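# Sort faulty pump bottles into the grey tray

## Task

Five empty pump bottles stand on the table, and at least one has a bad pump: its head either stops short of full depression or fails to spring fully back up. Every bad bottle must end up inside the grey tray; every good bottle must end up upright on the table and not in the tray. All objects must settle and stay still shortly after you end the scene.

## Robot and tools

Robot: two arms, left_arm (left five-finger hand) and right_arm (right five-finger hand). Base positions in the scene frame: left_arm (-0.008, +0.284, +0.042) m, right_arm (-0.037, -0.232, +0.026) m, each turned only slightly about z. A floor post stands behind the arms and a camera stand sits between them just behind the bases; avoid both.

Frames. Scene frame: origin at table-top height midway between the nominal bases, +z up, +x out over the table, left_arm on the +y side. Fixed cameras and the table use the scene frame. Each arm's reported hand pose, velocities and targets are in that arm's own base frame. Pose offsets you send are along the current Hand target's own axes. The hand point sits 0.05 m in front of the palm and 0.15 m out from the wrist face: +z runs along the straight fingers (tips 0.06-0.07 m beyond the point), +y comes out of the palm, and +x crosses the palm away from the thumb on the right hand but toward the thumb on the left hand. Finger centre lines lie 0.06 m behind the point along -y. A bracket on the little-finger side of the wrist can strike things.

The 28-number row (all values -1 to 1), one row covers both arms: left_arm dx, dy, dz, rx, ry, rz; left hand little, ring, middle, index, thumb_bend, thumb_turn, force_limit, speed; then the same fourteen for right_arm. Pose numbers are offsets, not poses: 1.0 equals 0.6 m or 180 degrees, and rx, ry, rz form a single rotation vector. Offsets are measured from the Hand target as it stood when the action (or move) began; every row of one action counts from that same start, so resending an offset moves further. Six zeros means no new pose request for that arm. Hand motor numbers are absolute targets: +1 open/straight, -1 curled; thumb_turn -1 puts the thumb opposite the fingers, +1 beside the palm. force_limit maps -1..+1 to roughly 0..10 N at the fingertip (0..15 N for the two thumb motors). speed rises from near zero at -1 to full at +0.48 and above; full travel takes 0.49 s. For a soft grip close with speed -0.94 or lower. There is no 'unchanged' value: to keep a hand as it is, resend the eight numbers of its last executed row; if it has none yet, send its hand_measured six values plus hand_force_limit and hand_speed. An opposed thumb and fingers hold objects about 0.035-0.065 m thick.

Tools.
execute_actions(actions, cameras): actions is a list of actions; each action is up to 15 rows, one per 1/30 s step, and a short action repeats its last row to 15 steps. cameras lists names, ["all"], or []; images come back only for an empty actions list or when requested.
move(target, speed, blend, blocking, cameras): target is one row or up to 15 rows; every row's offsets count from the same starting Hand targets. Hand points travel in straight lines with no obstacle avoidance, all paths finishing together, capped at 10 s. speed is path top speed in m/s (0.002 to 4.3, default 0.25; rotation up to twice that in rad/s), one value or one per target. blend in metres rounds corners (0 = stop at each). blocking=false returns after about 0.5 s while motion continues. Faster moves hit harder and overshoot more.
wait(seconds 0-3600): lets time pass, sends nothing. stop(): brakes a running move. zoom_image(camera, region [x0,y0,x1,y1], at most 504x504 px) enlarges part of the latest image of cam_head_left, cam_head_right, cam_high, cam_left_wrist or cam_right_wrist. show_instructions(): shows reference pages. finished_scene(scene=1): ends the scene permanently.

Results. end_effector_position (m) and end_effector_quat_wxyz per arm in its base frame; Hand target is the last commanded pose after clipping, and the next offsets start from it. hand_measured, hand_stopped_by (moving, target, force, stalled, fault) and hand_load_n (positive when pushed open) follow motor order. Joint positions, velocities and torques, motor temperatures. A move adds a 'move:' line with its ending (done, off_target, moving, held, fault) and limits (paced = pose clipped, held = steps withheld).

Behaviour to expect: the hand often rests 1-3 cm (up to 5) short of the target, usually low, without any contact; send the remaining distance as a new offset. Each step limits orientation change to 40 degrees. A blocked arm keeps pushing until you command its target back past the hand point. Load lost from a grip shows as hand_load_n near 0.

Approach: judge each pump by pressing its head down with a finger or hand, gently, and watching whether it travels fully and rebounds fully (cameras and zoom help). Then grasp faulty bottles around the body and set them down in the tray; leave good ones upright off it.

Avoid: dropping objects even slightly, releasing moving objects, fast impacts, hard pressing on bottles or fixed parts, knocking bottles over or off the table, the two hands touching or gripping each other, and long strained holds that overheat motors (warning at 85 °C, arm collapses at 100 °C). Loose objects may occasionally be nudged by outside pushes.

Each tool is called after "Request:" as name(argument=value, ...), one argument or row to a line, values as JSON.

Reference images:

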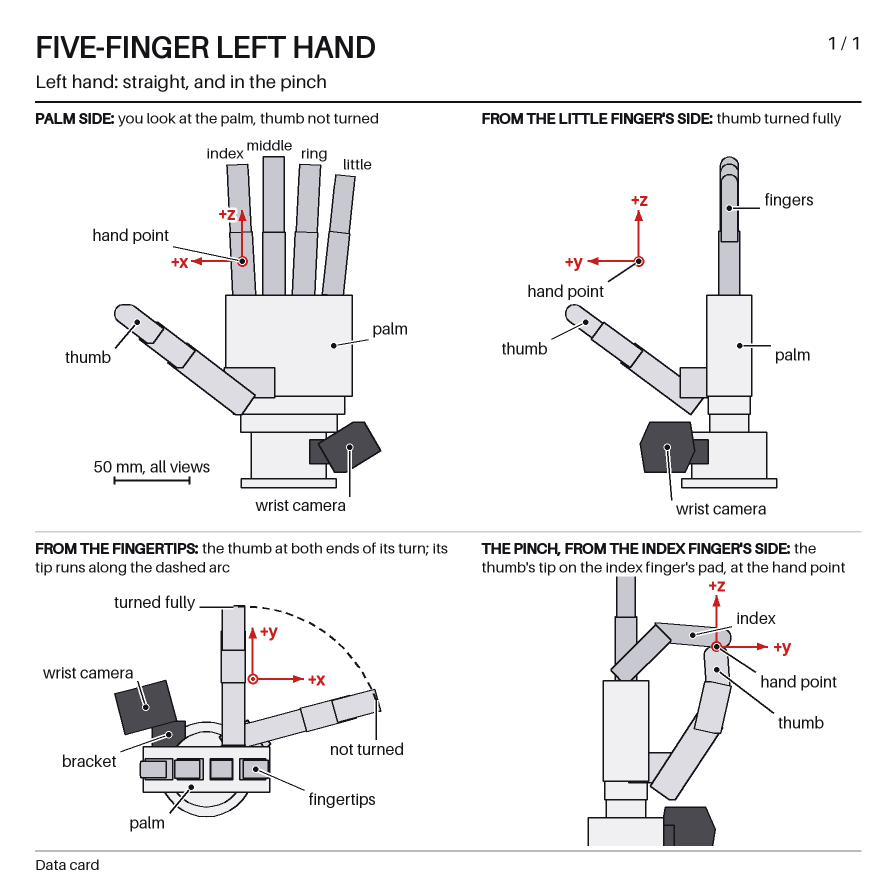

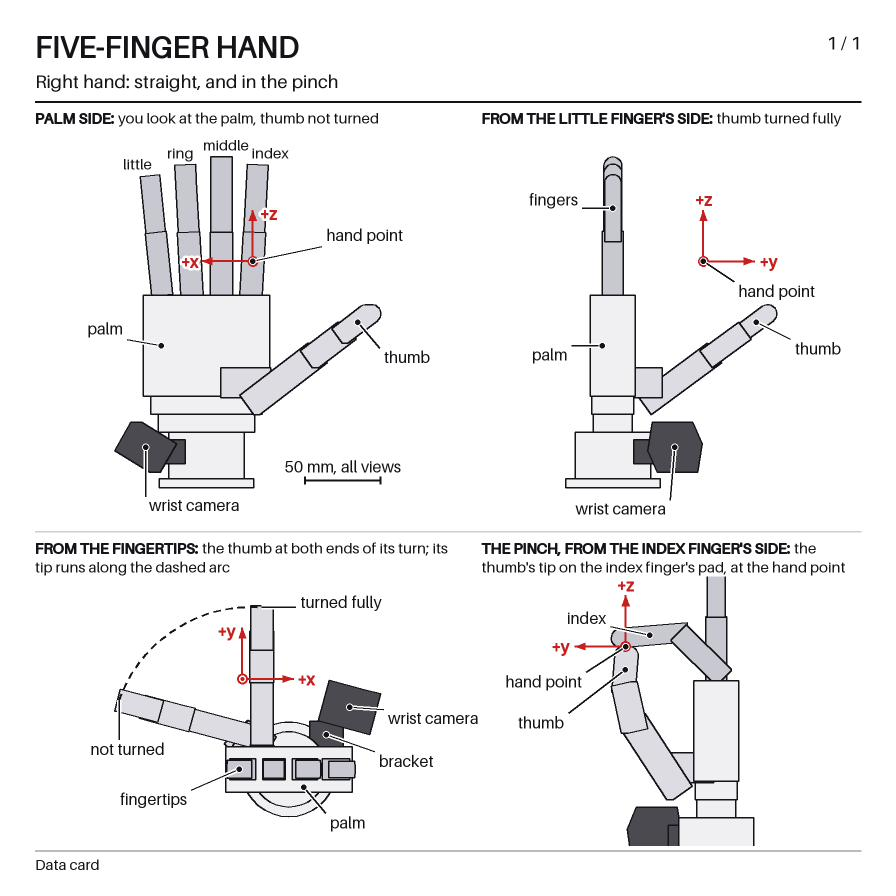

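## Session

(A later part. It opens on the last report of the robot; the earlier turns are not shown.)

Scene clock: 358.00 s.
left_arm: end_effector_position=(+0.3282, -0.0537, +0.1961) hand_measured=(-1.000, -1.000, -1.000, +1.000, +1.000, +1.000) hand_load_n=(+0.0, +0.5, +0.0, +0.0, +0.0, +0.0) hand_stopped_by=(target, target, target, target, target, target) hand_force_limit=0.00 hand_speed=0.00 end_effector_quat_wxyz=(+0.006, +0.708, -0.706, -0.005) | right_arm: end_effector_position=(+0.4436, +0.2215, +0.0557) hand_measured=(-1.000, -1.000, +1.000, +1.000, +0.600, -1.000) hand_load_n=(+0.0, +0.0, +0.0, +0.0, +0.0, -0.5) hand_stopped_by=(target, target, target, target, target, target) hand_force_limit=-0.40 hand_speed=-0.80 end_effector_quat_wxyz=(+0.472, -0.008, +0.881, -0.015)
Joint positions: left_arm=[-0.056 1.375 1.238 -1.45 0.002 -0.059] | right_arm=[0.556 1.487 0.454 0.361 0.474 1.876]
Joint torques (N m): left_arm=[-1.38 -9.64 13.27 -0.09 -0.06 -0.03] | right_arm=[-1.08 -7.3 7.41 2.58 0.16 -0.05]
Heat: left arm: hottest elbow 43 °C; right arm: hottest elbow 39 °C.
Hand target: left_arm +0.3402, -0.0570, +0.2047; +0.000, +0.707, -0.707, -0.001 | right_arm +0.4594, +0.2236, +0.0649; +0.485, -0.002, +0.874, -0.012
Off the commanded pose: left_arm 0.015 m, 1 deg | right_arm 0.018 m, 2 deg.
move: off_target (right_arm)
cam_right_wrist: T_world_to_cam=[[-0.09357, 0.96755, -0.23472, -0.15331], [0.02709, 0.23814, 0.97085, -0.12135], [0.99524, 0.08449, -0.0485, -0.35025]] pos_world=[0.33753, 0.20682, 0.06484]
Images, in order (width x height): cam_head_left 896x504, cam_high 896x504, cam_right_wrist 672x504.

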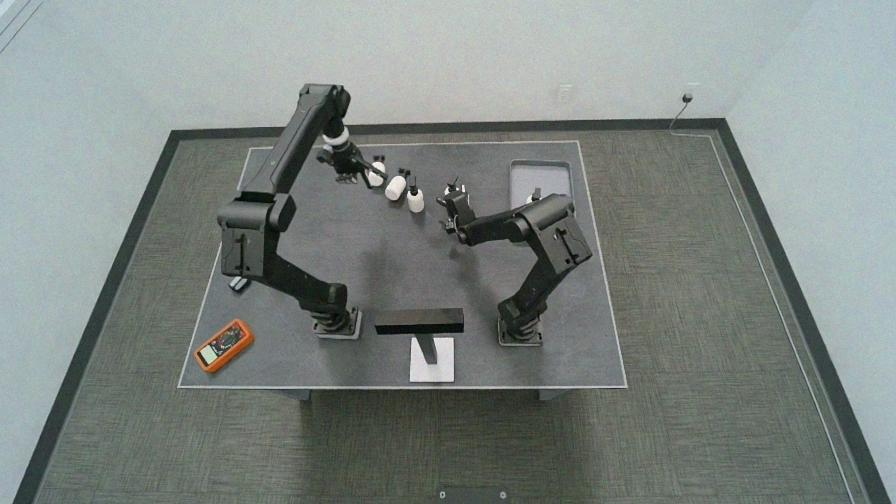

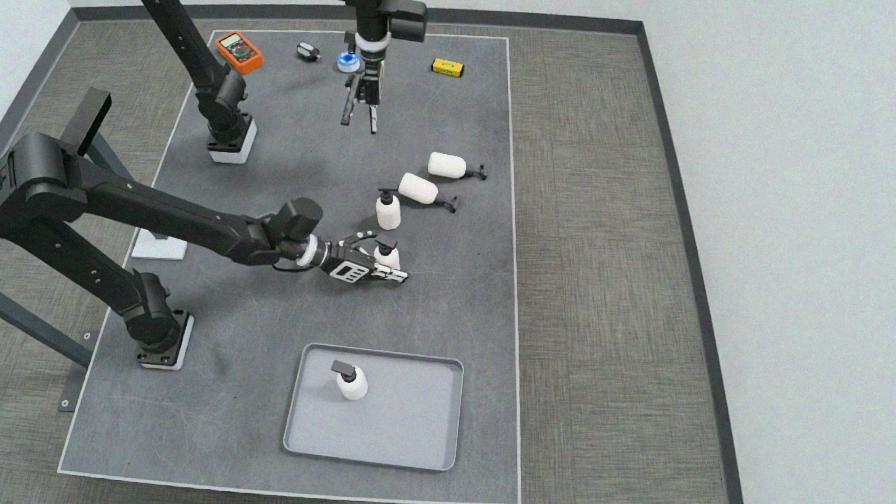

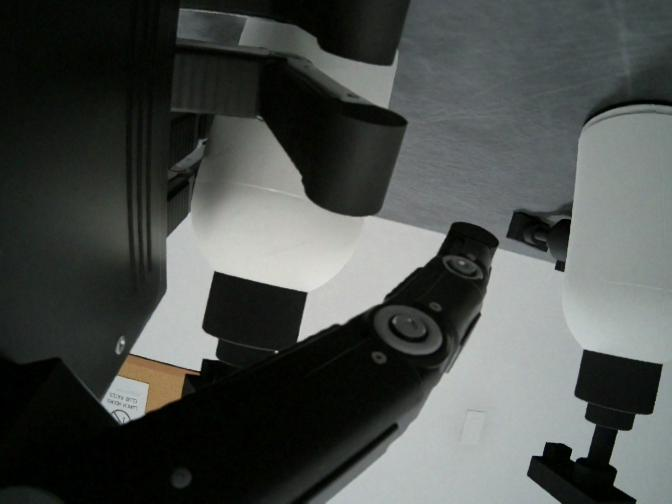

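Request:
move(
  target=[
    [0,0,0,0,0,0,-1,-1,-1,1,1,1,0,0,0,0,0,0,0,0,-1,-1,1,1,-1,-1,-0.4,-0.8],
    [0,0,0,0,0,0,-1,-1,-1,1,1,1,0,0,0,0,0,0,0,0,-1,-1,-1,-1,-1,-1,-0.4,-0.8],
  ],
  speed=0.05,
  cameras=["cam_high","cam_head_left","cam_right_wrist"],
)

Request:
zoom_image(
  camera="cam_high",
  region=[300, 180, 440, 300],
)

Scene clock: 361.80 s.
left_arm: end_effector_position=(+0.3282, -0.0537, +0.1961) hand_measured=(-1.000, -1.000, -1.000, +1.000, +1.000, +1.000) hand_load_n=(+0.0, +0.0, +0.0, +0.0, +0.0, +0.5) hand_stopped_by=(target, target, target, target, target, target) hand_force_limit=0.00 hand_speed=0.00 end_effector_quat_wxyz=(+0.006, +0.708, -0.706, -0.005) | right_arm: end_effector_position=(+0.4435, +0.2215, +0.0550) hand_measured=(-1.000, -1.000, +0.854, +0.818, -0.012, -1.000) hand_load_n=(+0.0, +0.0, +2.0, +3.5, +20.0, +0.5) hand_stopped_by=(target, target, force, force, force, target) hand_force_limit=-0.40 hand_speed=-0.80 end_effector_quat_wxyz=(+0.472, -0.009, +0.881, -0.016)
Joint positions: left_arm=[-0.056 1.375 1.238 -1.45 0.002 -0.059] | right_arm=[0.556 1.488 0.454 0.361 0.473 1.875]
Joint torques (N m): left_arm=[-1.38 -9.64 13.26 -0.08 -0.06 -0.02] | right_arm=[-1.03 -7.41 7.39 2.52 0.19 -0.04]
Heat: left arm: hottest elbow 43 °C; right arm: hottest elbow 39 °C.
Hand target: left_arm +0.3402, -0.0570, +0.2047; +0.000, +0.707, -0.707, -0.001 | right_arm +0.4593, +0.2236, +0.0648; +0.485, -0.002, +0.874, -0.012
Off the commanded pose: left_arm 0.015 m, 1 deg | right_arm 0.019 m, 2 deg.
move: done; target 2's new numbers were sent with right_arm's hand 0.018 m and 2 deg from that target
cam_right_wrist: T_world_to_cam=[[-0.09478, 0.96715, -0.23588, -0.15277], [0.02793, 0.23944, 0.97051, -0.12145], [0.99511, 0.0854, -0.0497, -0.35013]] pos_world=[0.33733, 0.20673, 0.06443]
Images, in order (width x height): cam_head_left 896x504, cam_high 896x504, cam_right_wrist 672x504.

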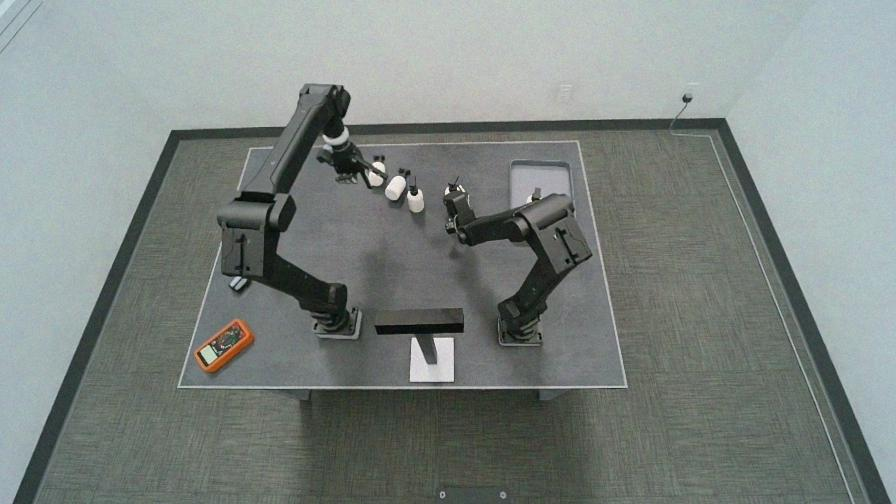

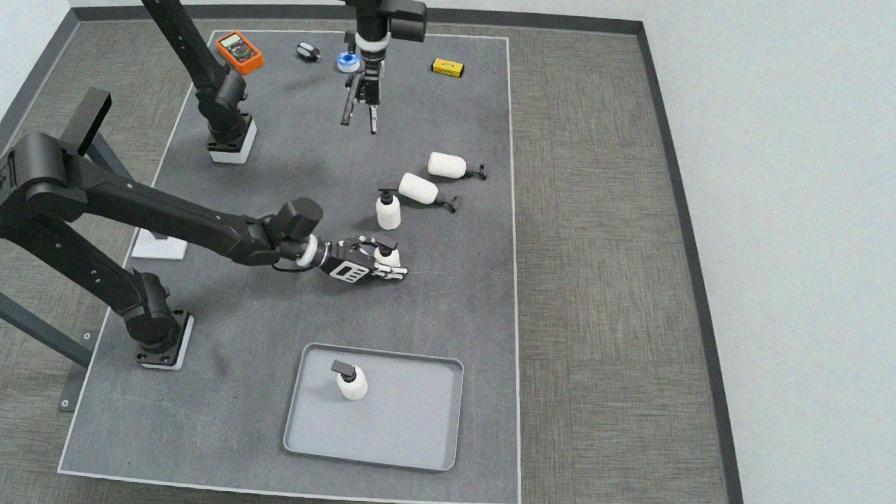

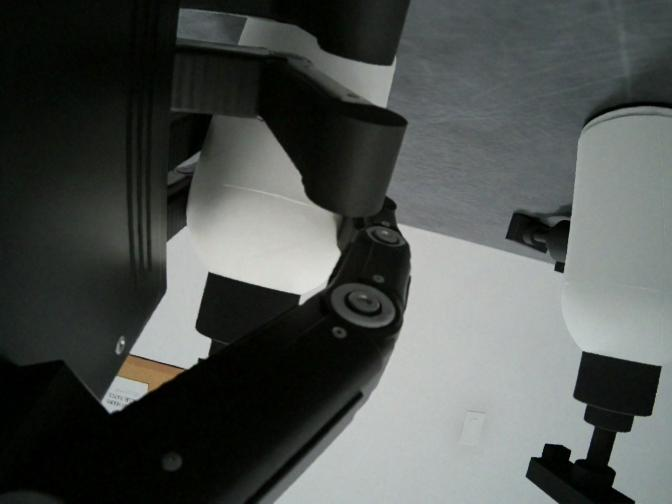

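Scaled by 3.600 from the camera's image (finer frame: 1280x720).

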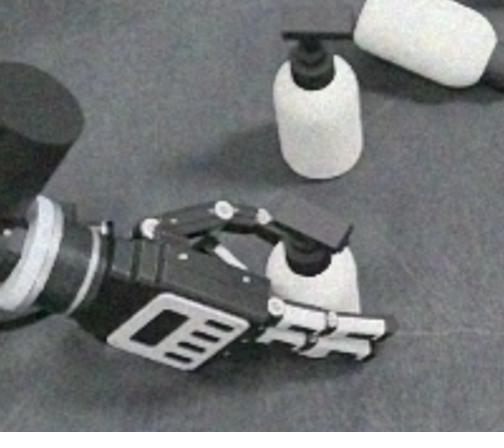

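Request:
move(
  target=[
    [0,0,0,0,0,0,-1,-1,-1,1,1,1,0,0,0,0,0,0,0,0,-1,-1,-1,-1,0.01,-1,-0.4,-0.8],
    [0,0,0,0,0,0,-1,-1,-1,1,1,1,0,0,-0.0848,-0.002,-0.0528,0,0,0,-1,-1,-1,-1,0.01,-1,-0.4,-0.8],
  ],
  speed=0.06,
  cameras=["cam_high","cam_head_left"],
)

Request:
zoom_image(
  camera="cam_high",
  region=[300, 180, 440, 300],
)

Scene clock: 364.80 s.
left_arm: end_effector_position=(+0.3282, -0.0537, +0.1961) hand_measured=(-1.000, -1.000, -1.000, +1.000, +1.000, +1.000) hand_load_n=(+0.0, +0.0, +0.5, +0.0, +0.0, -0.5) hand_stopped_by=(target, target, target, target, target, target) hand_force_limit=0.00 hand_speed=0.00 end_effector_quat_wxyz=(+0.006, +0.708, -0.706, -0.005) | right_arm: end_effector_position=(+0.4458, +0.2230, +0.1041) hand_measured=(-1.000, -1.000, +0.854, +0.818, +0.016, -1.000) hand_load_n=(+0.0, +0.0, +1.5, +2.0, +12.0, +0.5) hand_stopped_by=(target, target, force, force, force, target) hand_force_limit=-0.40 hand_speed=-0.80 end_effector_quat_wxyz=(+0.472, -0.009, +0.881, -0.016)
Joint positions: left_arm=[-0.056 1.375 1.238 -1.45 0.002 -0.059] | right_arm=[0.556 1.328 0.504 0.153 0.473 1.874]
Joint torques (N m): left_arm=[-1.38 -9.64 13.26 -0.09 -0.07 -0.02] | right_arm=[-1.03 -9.17 9.06 0.95 0.19 -0.03]
Heat: left arm: hottest elbow 43 °C; right arm: hottest elbow 39 °C.
Hand target: left_arm +0.3402, -0.0570, +0.2047; +0.000, +0.707, -0.707, -0.001 | right_arm +0.4594, +0.2237, +0.1248; +0.485, -0.002, +0.874, -0.012
Off the commanded pose: left_arm 0.015 m, 1 deg | right_arm 0.025 m, 2 deg.
move: off_target (right_arm)
Images, in order (width x height): cam_head_left 896x504, cam_high 896x504.

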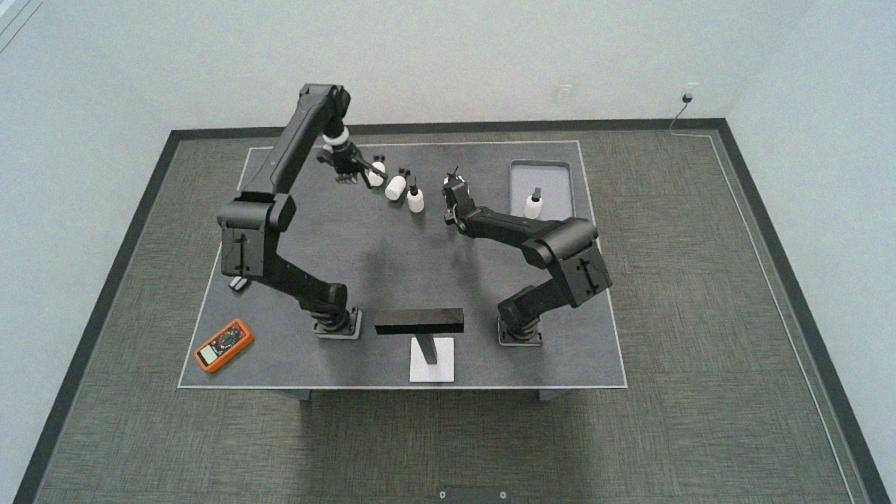

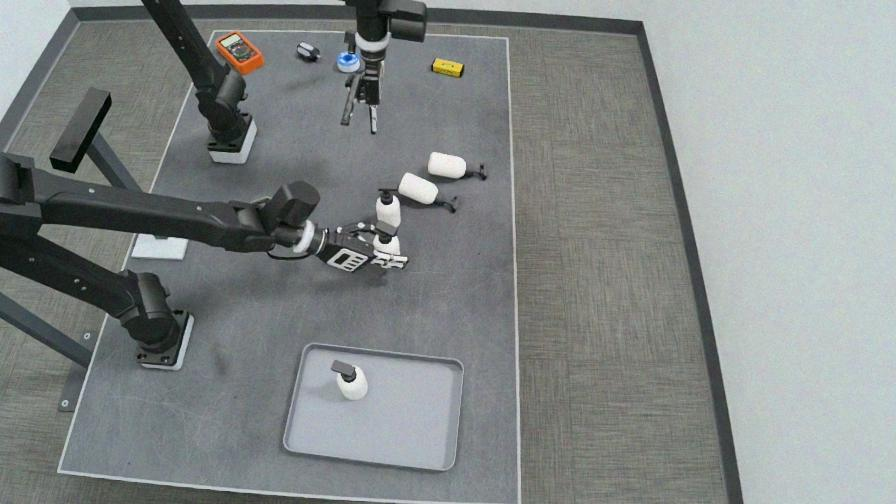

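Scaled by 3.600 from the camera's image (finer frame: 1280x720).

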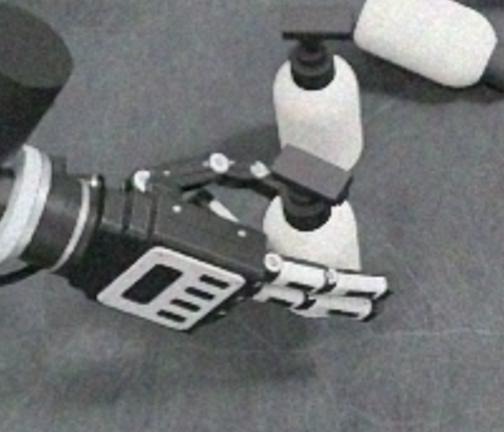

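Request:
move(
  target=[
    [0,0,0,0,0,0,-1,-1,-1,1,1,1,0,0,-0.0565,-0.0013,-0.0352,0,0,0,-1,-1,-1,-1,0.01,-1,-0.4,-0.8],
    [0,0,0,0,0,0,-1,-1,-1,1,1,1,0,0,-0.1472,0.0002,0.1103,0,0,0,-1,-1,-1,-1,0.01,-1,-0.4,-0.8],
    [0,0,0,0,0,0,-1,-1,-1,1,1,1,0,0,-0.1405,-0.5415,0.1202,0,0,0,-1,-1,-1,-1,0.01,-1,-0.4,-0.8],
  ],
  speed=0.13,
  blend=0.03,
  cameras=["cam_high","cam_head_left","cam_head_right"],
)

Request:
zoom_image(
  camera="cam_high",
  region=[260, 320, 500, 500],
)

Request:
zoom_image(
  camera="cam_head_left",
  region=[470, 140, 610, 260],
)

Scene clock: 382.90 s.
left_arm: end_effector_position=(+0.3282, -0.0537, +0.1961) hand_measured=(-1.000, -1.000, -1.000, +1.000, +1.000, +1.000) hand_load_n=(+0.0, +0.5, +0.0, +0.0, +0.0, +0.0) hand_stopped_by=(target, target, target, target, target, target) hand_force_limit=0.00 hand_speed=0.00 end_effector_quat_wxyz=(+0.006, +0.708, -0.706, -0.005) | right_arm: end_effector_position=(+0.5516, -0.0915, +0.1576) hand_measured=(-1.000, -1.000, +0.854, +0.818, +0.016, -1.000) hand_load_n=(+0.0, +0.0, +1.5, +2.0, +12.0, +0.0) hand_stopped_by=(target, target, force, force, force, target) hand_force_limit=-0.40 hand_speed=-0.80 end_effector_quat_wxyz=(+0.482, -0.001, +0.876, -0.007)
Joint positions: left_arm=[-0.056 1.375 1.238 -1.45 0.002 -0.059] | right_arm=[-0.383 1.438 0.769 0.072 -0.31 1.35]
Joint torques (N m): left_arm=[-1.38 -9.64 13.26 -0.08 -0.06 -0.03] | right_arm=[-0.67 -9.58 10.25 0.99 -0.23 -0.03]
Heat: left arm: hottest elbow 44 °C; right arm: hottest elbow 41 °C.
Hand target: left_arm +0.3402, -0.0570, +0.2047; +0.000, +0.707, -0.707, -0.001 | right_arm +0.5624, -0.1013, +0.1653; +0.485, -0.002, +0.874, -0.012
Off the commanded pose: left_arm 0.015 m, 1 deg | right_arm 0.016 m, 1 deg.
move: off_target (right_arm); blend cut to 0.0199 m at target 1
Images, in order (width x height): cam_head_left 896x504, cam_head_right 896x504, cam_high 896x504.

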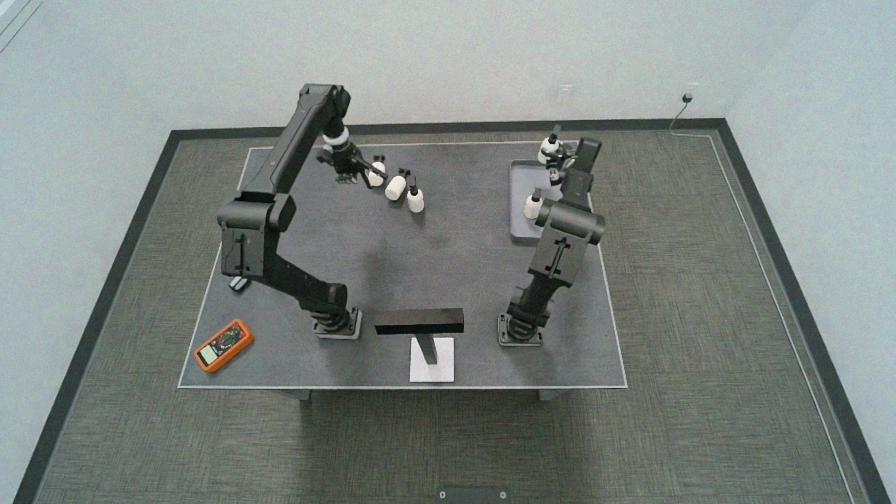

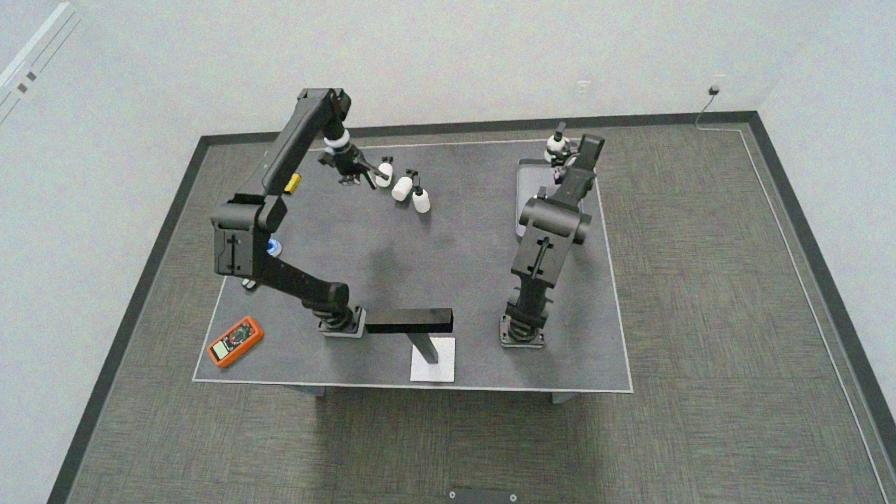

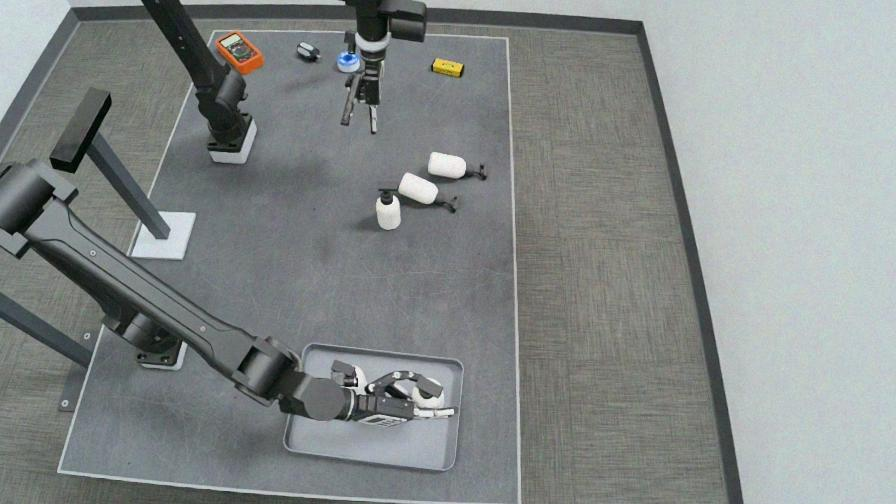

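Scaled by 2.100 from the camera's image (finer frame: 1280x720).

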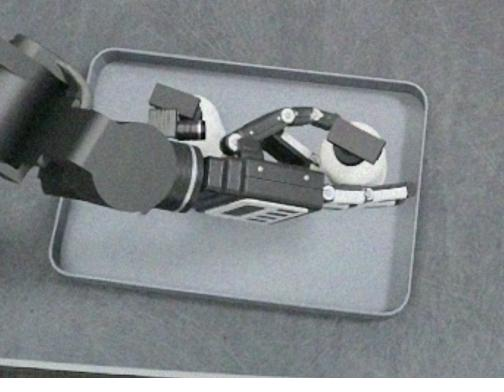

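Scaled by 3.600 from the camera's image (finer frame: 1280x720).

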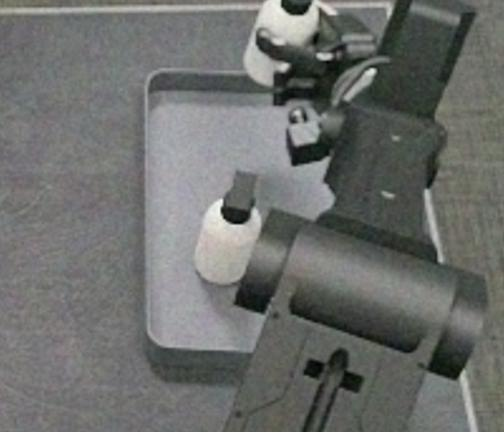

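Request:
move(
  target=[0,0,0,0,0,0,-1,-1,-1,1,1,1,0,0,0.1133,-0.0248,0.0708,0,0,0,-1,-1,-1,-1,0.01,-1,-0.4,-0.8],
  speed=0.06,
  cameras=["cam_high","cam_head_left","cam_right_wrist"],
)

Request:
zoom_image(
  camera="cam_high",
  region=[260, 320, 500, 500],
)

Request:
zoom_image(
  camera="cam_head_left",
  region=[470, 140, 610, 260],
)

Scene clock: 389.63 s.
left_arm: end_effector_position=(+0.3282, -0.0537, +0.1961) hand_measured=(-1.000, -1.000, -1.000, +1.000, +1.000, +1.000) hand_load_n=(+0.0, +0.0, +0.0, +0.0, +0.0, +0.0) hand_stopped_by=(target, target, target, target, target, target) hand_force_limit=0.00 hand_speed=0.00 end_effector_quat_wxyz=(+0.006, +0.708, -0.706, -0.005) | right_arm: end_effector_position=(+0.5609, -0.1092, +0.0873) hand_measured=(-1.000, -1.000, +0.854, +0.818, +0.016, -1.000) hand_load_n=(+0.0, +0.0, +1.0, +2.0, +12.0, +0.0) hand_stopped_by=(target, target, force, force, force, target) hand_force_limit=-0.40 hand_speed=-0.80 end_effector_quat_wxyz=(+0.479, -0.003, +0.878, -0.005)
Joint positions: left_arm=[-0.056 1.375 1.238 -1.45 0.002 -0.059] | right_arm=[-0.415 1.632 0.75 0.271 -0.339 1.328]
Joint torques (N m): left_arm=[-1.38 -9.58 13.26 -0.09 -0.07 -0.02] | right_arm=[-1.08 -11.28 6.38 2.65 -0.26 -0.04]
Heat: left arm: hottest elbow 44 °C; right arm: hottest elbow 41 °C.
Hand target: left_arm +0.3402, -0.0570, +0.2047; +0.000, +0.707, -0.707, -0.001 | right_arm +0.5624, -0.1180, +0.0855; +0.485, -0.001, +0.874, -0.012
Off the commanded pose: left_arm 0.015 m, 1 deg | right_arm 0.009 m, 1 deg.
move: done
cam_right_wrist: T_world_to_cam=[[-0.08996, 0.97274, -0.21374, 0.18175], [0.01214, 0.21566, 0.97639, -0.07116], [0.99587, 0.08524, -0.03121, -0.43921]] pos_world=[0.45461, -0.12401, 0.09462]
Images, in order (width x height): cam_head_left 896x504, cam_high 896x504, cam_right_wrist 672x504.

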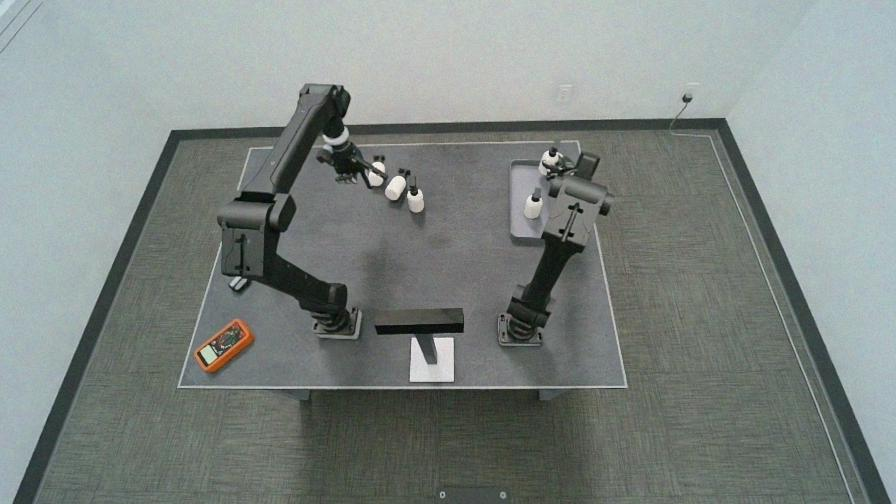

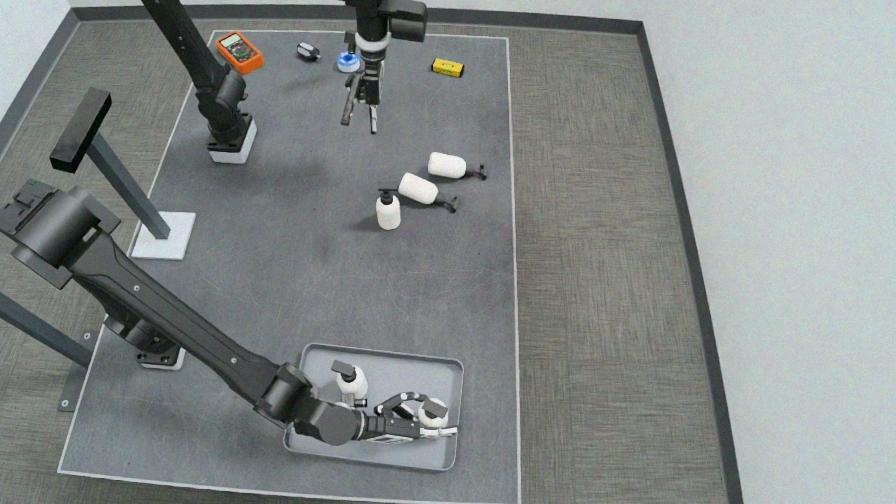

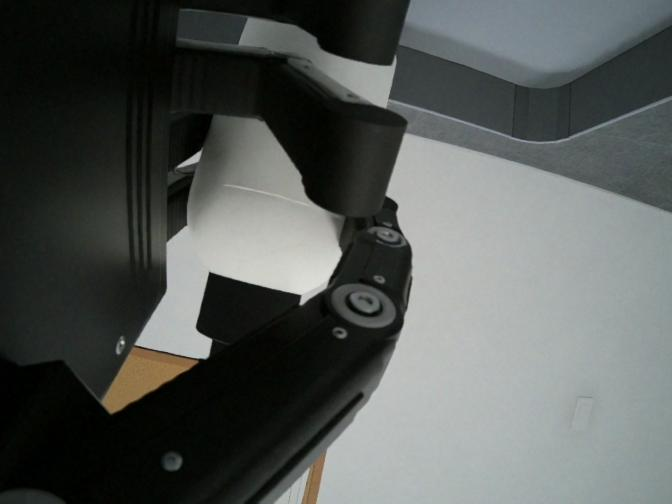

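Scaled by 2.100 from the camera's image (finer frame: 1280x720).

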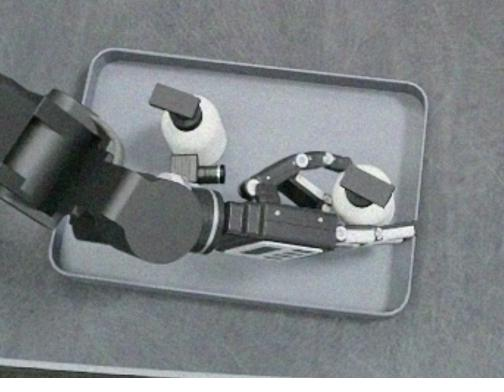

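Scaled by 3.600 from the camera's image (finer frame: 1280x720).

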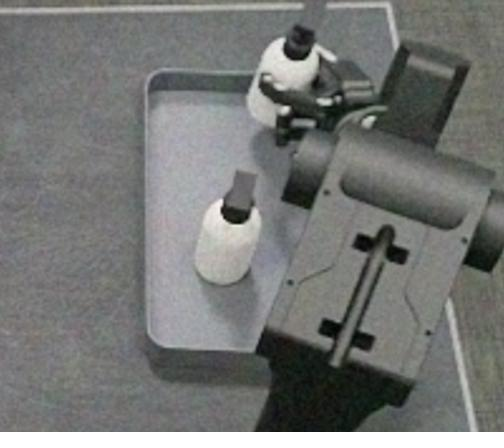

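Request:
move(
  target=[0,0,0,0,0,0,-1,-1,-1,1,1,1,0,0,0.0254,0.0006,0.0158,0,0,0,-1,-1,-1,-1,0.01,-1,-0.4,-0.8],
  speed=0.04,
  cameras=["cam_high","cam_head_left"],
)

Request:
zoom_image(
  camera="cam_high",
  region=[260, 320, 500, 500],
)

Request:
zoom_image(
  camera="cam_head_left",
  region=[470, 140, 610, 260],
)

Scene clock: 392.43 s.
left_arm: end_effector_position=(+0.3282, -0.0537, +0.1961) hand_measured=(-1.000, -1.000, -1.000, +1.000, +1.000, +1.000) hand_load_n=(+0.0, +0.0, +0.5, +0.0, +0.0, +0.0) hand_stopped_by=(target, target, target, target, target, target) hand_force_limit=0.00 hand_speed=0.00 end_effector_quat_wxyz=(+0.006, +0.708, -0.706, -0.005) | right_arm: end_effector_position=(+0.5611, -0.1092, +0.0695) hand_measured=(-1.000, -1.000, +0.854, +0.818, +0.016, -1.000) hand_load_n=(+0.0, +0.0, +1.5, +2.5, +12.0, +0.0) hand_stopped_by=(target, target, force, force, force, target) hand_force_limit=-0.40 hand_speed=-0.80 end_effector_quat_wxyz=(+0.479, -0.003, +0.878, -0.005)
Joint positions: left_arm=[-0.056 1.375 1.238 -1.45 0.002 -0.059] | right_arm=[-0.415 1.678 0.74 0.327 -0.34 1.327]
Joint torques (N m): left_arm=[-1.38 -9.64 13.26 -0.08 -0.06 -0.03] | right_arm=[-1.08 -11.58 6.04 2.67 -0.25 -0.03]
Heat: left arm: hottest elbow 44 °C; right arm: hottest elbow 41 °C.
Hand target: left_arm +0.3402, -0.0570, +0.2047; +0.000, +0.707, -0.707, -0.001 | right_arm +0.5623, -0.1180, +0.0675; +0.485, -0.002, +0.874, -0.012
Off the commanded pose: left_arm 0.015 m, 1 deg | right_arm 0.009 m, 1 deg.
move: done
Images, in order (width x height): cam_head_left 896x504, cam_high 896x504.

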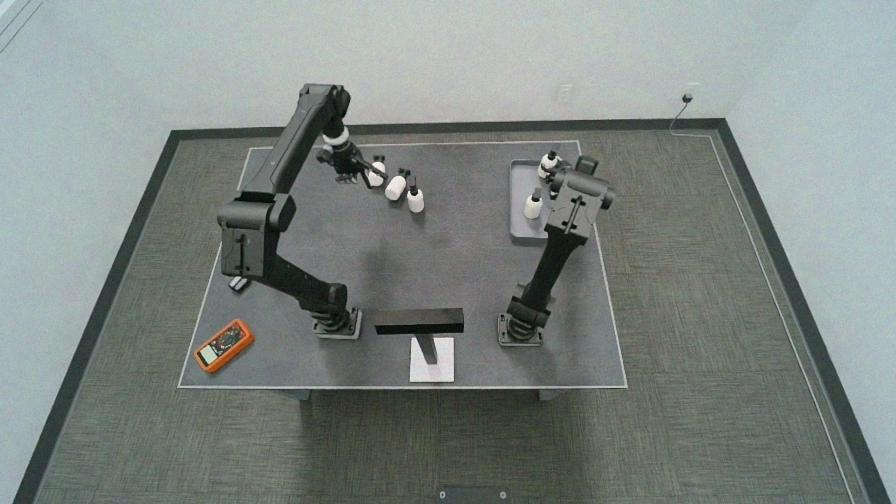

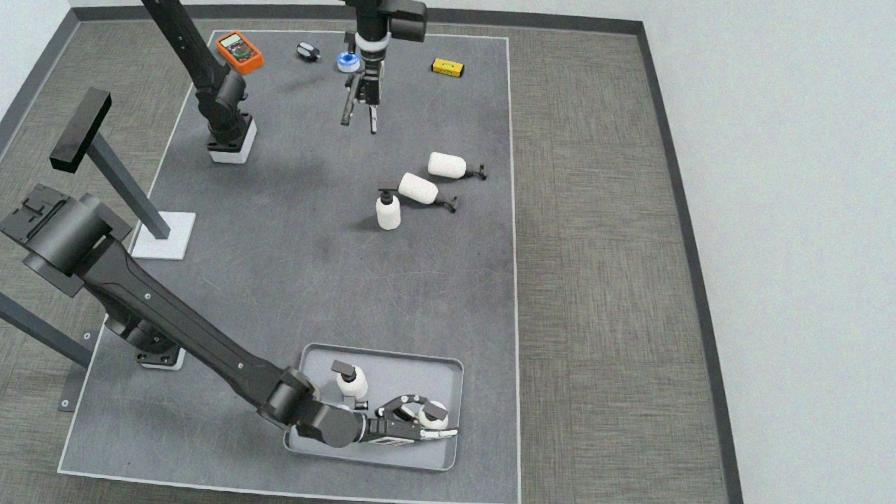

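Scaled by 2.100 from the camera's image (finer frame: 1280x720).

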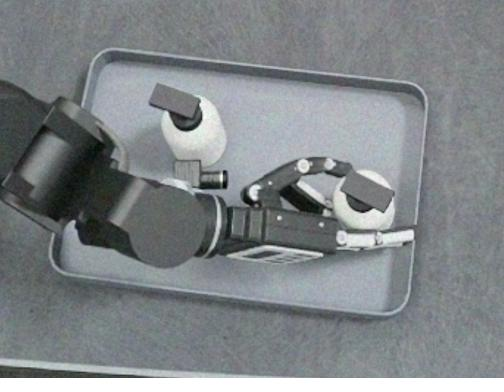

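Scaled by 3.600 from the camera's image (finer frame: 1280x720).

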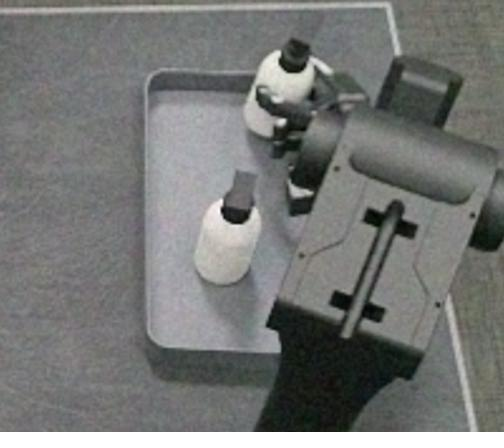

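Request:
move(
  target=[0,0,0,0,0,0,-1,-1,-1,1,1,1,0,0,0.0085,0.0002,0.0053,0,0,0,-1,-1,-1,-1,0.01,-1,-0.4,-0.8],
  speed=0.04,
)

Request:
move(
  target=[0,0,0,0,0,0,-1,-1,-1,1,1,1,0,0,0.0085,0.0002,0.0053,0,0,0,-1,-1,-1,-1,0.01,-1,-0.4,-0.8],
  speed=0.04,
  cameras=["cam_high","cam_head_left"],
)

Scene clock: 394.43 s.
left_arm: end_effector_position=(+0.3282, -0.0537, +0.1961) hand_measured=(-1.000, -1.000, -1.000, +1.000, +1.000, +1.000) hand_load_n=(+0.0, +0.0, +0.0, +0.0, +0.0, +0.0) hand_stopped_by=(target, target, target, target, target, target) hand_force_limit=0.00 hand_speed=0.00 end_effector_quat_wxyz=(+0.006, +0.708, -0.706, -0.005) | right_arm: end_effector_position=(+0.5623, -0.1098, +0.0652) hand_measured=(-1.000, -1.000, +0.854, +0.818, +0.016, -1.000) hand_load_n=(+0.0, +0.0, +1.5, +2.0, +12.0, +0.5) hand_stopped_by=(target, target, force, force, force, target) hand_force_limit=-0.40 hand_speed=-0.80 end_effector_quat_wxyz=(+0.481, -0.003, +0.877, -0.006)
Joint positions: left_arm=[-0.056 1.375 1.238 -1.45 0.002 -0.059] | right_arm=[-0.415 1.693 0.74 0.346 -0.34 1.327]
Joint torques (N m): left_arm=[-1.38 -9.58 13.26 -0.09 -0.06 -0.03] | right_arm=[-1.08 -11.63 5.75 2.67 -0.25 -0.03]
Heat: left arm: hottest elbow 44 °C; right arm: hottest elbow 40 °C.
Hand target: left_arm +0.3402, -0.0570, +0.2047; +0.000, +0.707, -0.707, -0.001 | right_arm +0.5623, -0.1180, +0.0615; +0.485, -0.002, +0.874, -0.012
Off the commanded pose: left_arm 0.015 m, 1 deg | right_arm 0.009 m, 1 deg.
move: done

Scene clock: 395.03 s.
left_arm: end_effector_position=(+0.3282, -0.0537, +0.1961) hand_measured=(-1.000, -1.000, -1.000, +1.000, +1.000, +1.000) hand_load_n=(+0.0, +0.0, +0.0, +0.0, +0.0, +0.0) hand_stopped_by=(target, target, target, target, target, target) hand_force_limit=0.00 hand_speed=0.00 end_effector_quat_wxyz=(+0.006, +0.708, -0.706, -0.005) | right_arm: end_effector_position=(+0.5628, -0.1099, +0.0632) hand_measured=(-1.000, -1.000, +0.854, +0.818, +0.016, -1.000) hand_load_n=(+0.0, +0.0, +1.0, +2.0, +12.0, +0.0) hand_stopped_by=(target, target, force, force, force, target) hand_force_limit=-0.40 hand_speed=-0.80 end_effector_quat_wxyz=(+0.484, -0.004, +0.875, -0.007)
Joint positions: left_arm=[-0.056 1.375 1.238 -1.45 0.002 -0.059] | right_arm=[-0.416 1.703 0.737 0.368 -0.342 1.327]
Joint torques (N m): left_arm=[-1.44 -9.64 13.26 -0.09 -0.06 -0.03] | right_arm=[-1.03 -11.16 5.71 2.58 -0.18 -0.04]
Heat: left arm: hottest elbow 44 °C; right arm: hottest elbow 40 °C.
Hand target: left_arm +0.3402, -0.0570, +0.2047; +0.000, +0.707, -0.707, -0.001 | right_arm +0.5624, -0.1180, +0.0555; +0.485, -0.002, +0.874, -0.012
Off the commanded pose: left_arm 0.015 m, 1 deg | right_arm 0.011 m, 1 deg.
move: off_target (right_arm)
Images, in order (width x height): cam_head_left 896x504, cam_high 896x504.

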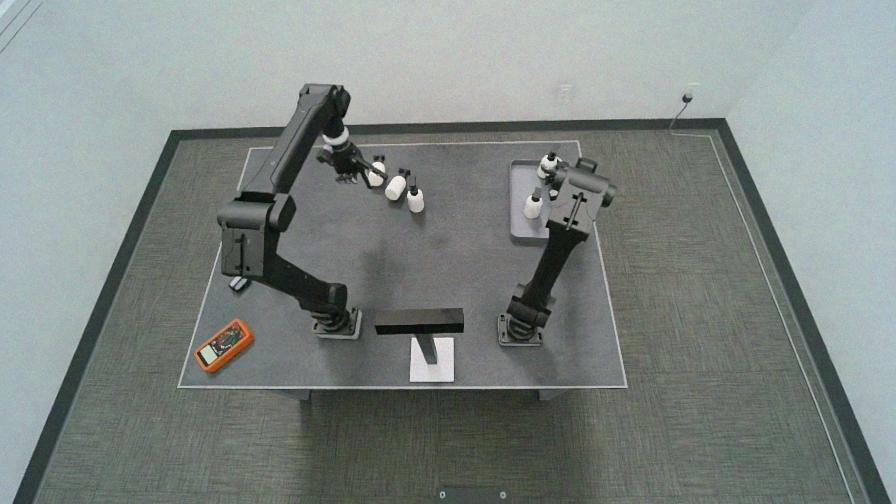

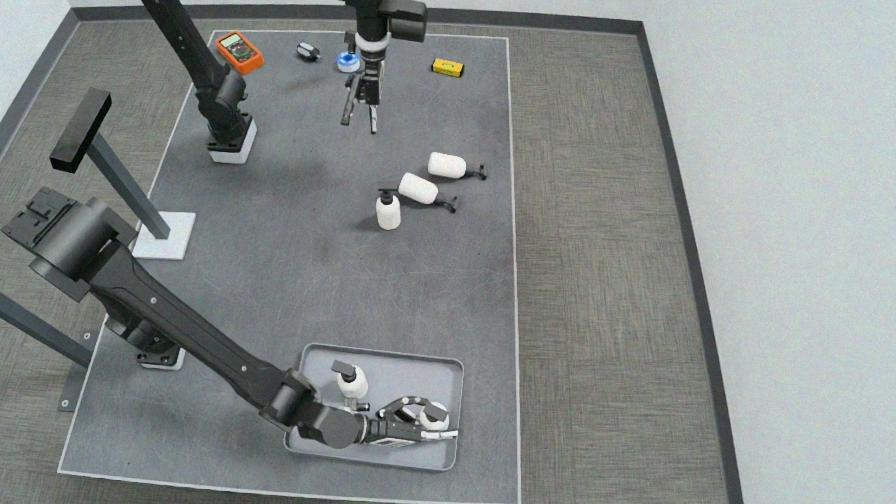

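Request:
zoom_image(
  camera="cam_high",
  region=[320, 350, 470, 480],
)

Request:
zoom_image(
  camera="cam_head_left",
  region=[500, 135, 600, 225],
)

Scaled by 3.360 from the camera's image (finer frame: 1280x720).

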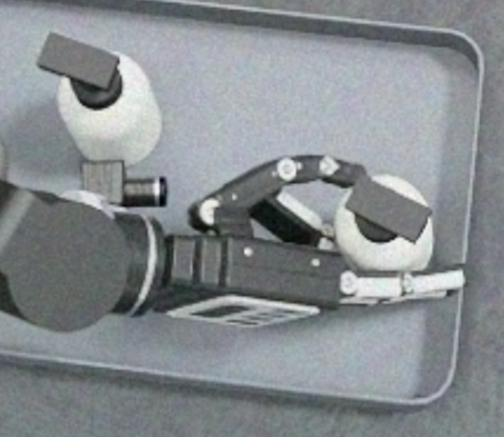

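Scaled by 5.040 from the camera's image (finer frame: 1280x720).

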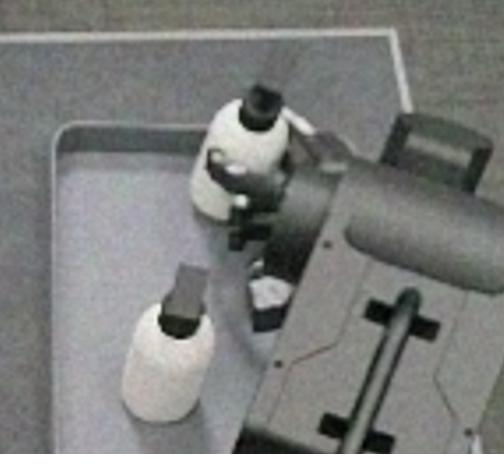

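Request:
move(
  target=[
    [0,0,0,0,0,0,-1,-1,-1,1,1,1,0,0,-0.0120,-0.0002,-0.0075,0.0146,-0.0002,-0.0233,-1,-1,-1,-1,0.01,-1,-0.4,-0.8],
    [0,0,0,0,0,0,-1,-1,-1,1,1,1,0,0,0.0035,-0.0002,0.0022,0.0146,-0.0002,-0.0233,-1,-1,-1,-1,0.01,-1,-0.4,-0.8],
  ],
  speed=0.04,
  cameras=["cam_high","cam_head_left"],
)

Request:
zoom_image(
  camera="cam_high",
  region=[320, 350, 470, 480],
)

Request:
zoom_image(
  camera="cam_head_left",
  region=[500, 135, 600, 225],
)

Scene clock: 399.87 s.
left_arm: end_effector_position=(+0.3282, -0.0537, +0.1961) hand_measured=(-1.000, -1.000, -1.000, +1.000, +1.000, +1.000) hand_load_n=(+0.0, +0.5, +0.0, +0.0, +0.0, +0.0) hand_stopped_by=(target, target, target, target, target, target) hand_force_limit=0.00 hand_speed=0.00 end_effector_quat_wxyz=(+0.006, +0.708, -0.706, -0.005) | right_arm: end_effector_position=(+0.5601, -0.1174, +0.0552) hand_measured=(-1.000, -1.000, +0.854, +0.818, +0.016, -1.000) hand_load_n=(+0.0, +0.0, +1.0, +2.0, +12.0, +0.0) hand_stopped_by=(target, target, force, force, force, target) hand_force_limit=-0.40 hand_speed=-0.80 end_effector_quat_wxyz=(+0.480, -0.018, +0.876, -0.044)
Joint positions: left_arm=[-0.056 1.375 1.238 -1.45 0.002 -0.059] | right_arm=[-0.416 1.703 0.728 0.382 -0.289 1.268]
Joint torques (N m): left_arm=[-1.38 -9.58 13.27 -0.08 -0.07 -0.03] | right_arm=[0.32 -11.87 5.7 2.7 -0.05 -0.04]
Heat: left arm: hottest elbow 44 °C; right arm: hottest elbow 40 °C.
Hand target: left_arm +0.3402, -0.0570, +0.2047; +0.000, +0.707, -0.707, -0.001 | right_arm +0.5624, -0.1181, +0.0530; +0.485, -0.022, +0.873, -0.049
Off the commanded pose: left_arm 0.015 m, 1 deg | right_arm 0.003 m, 1 deg.
move: done
Images, in order (width x height): cam_head_left 896x504, cam_high 896x504.

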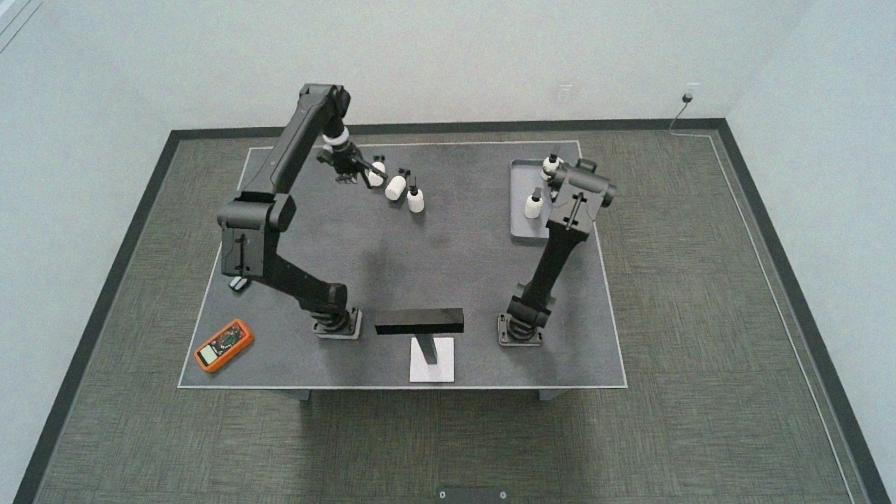

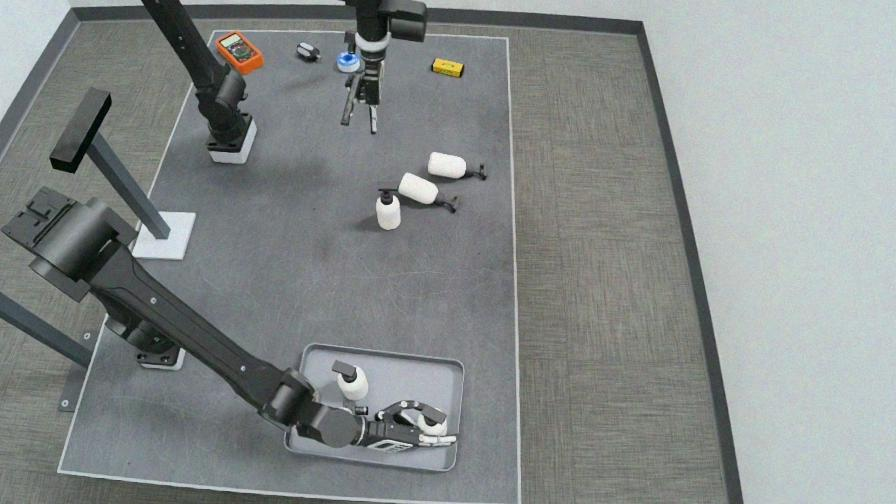

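Scaled by 3.360 from the camera's image (finer frame: 1280x720).

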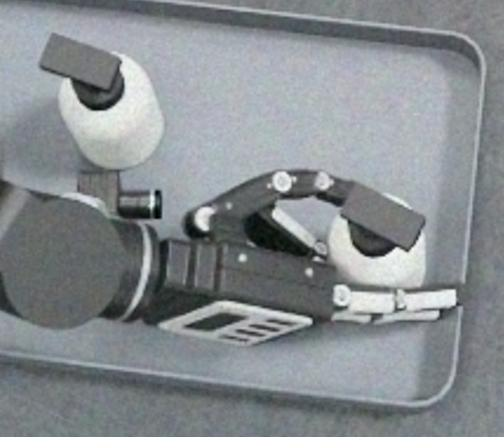

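Scaled by 5.040 from the camera's image (finer frame: 1280x720).

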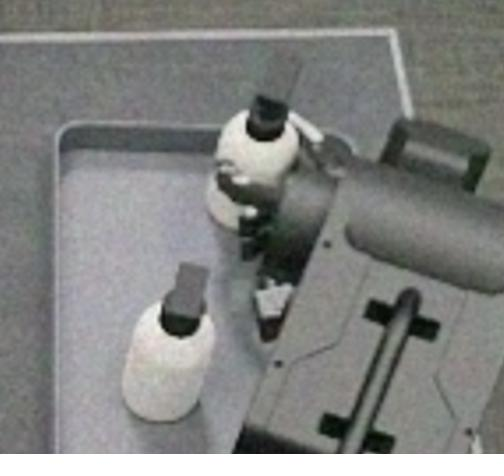

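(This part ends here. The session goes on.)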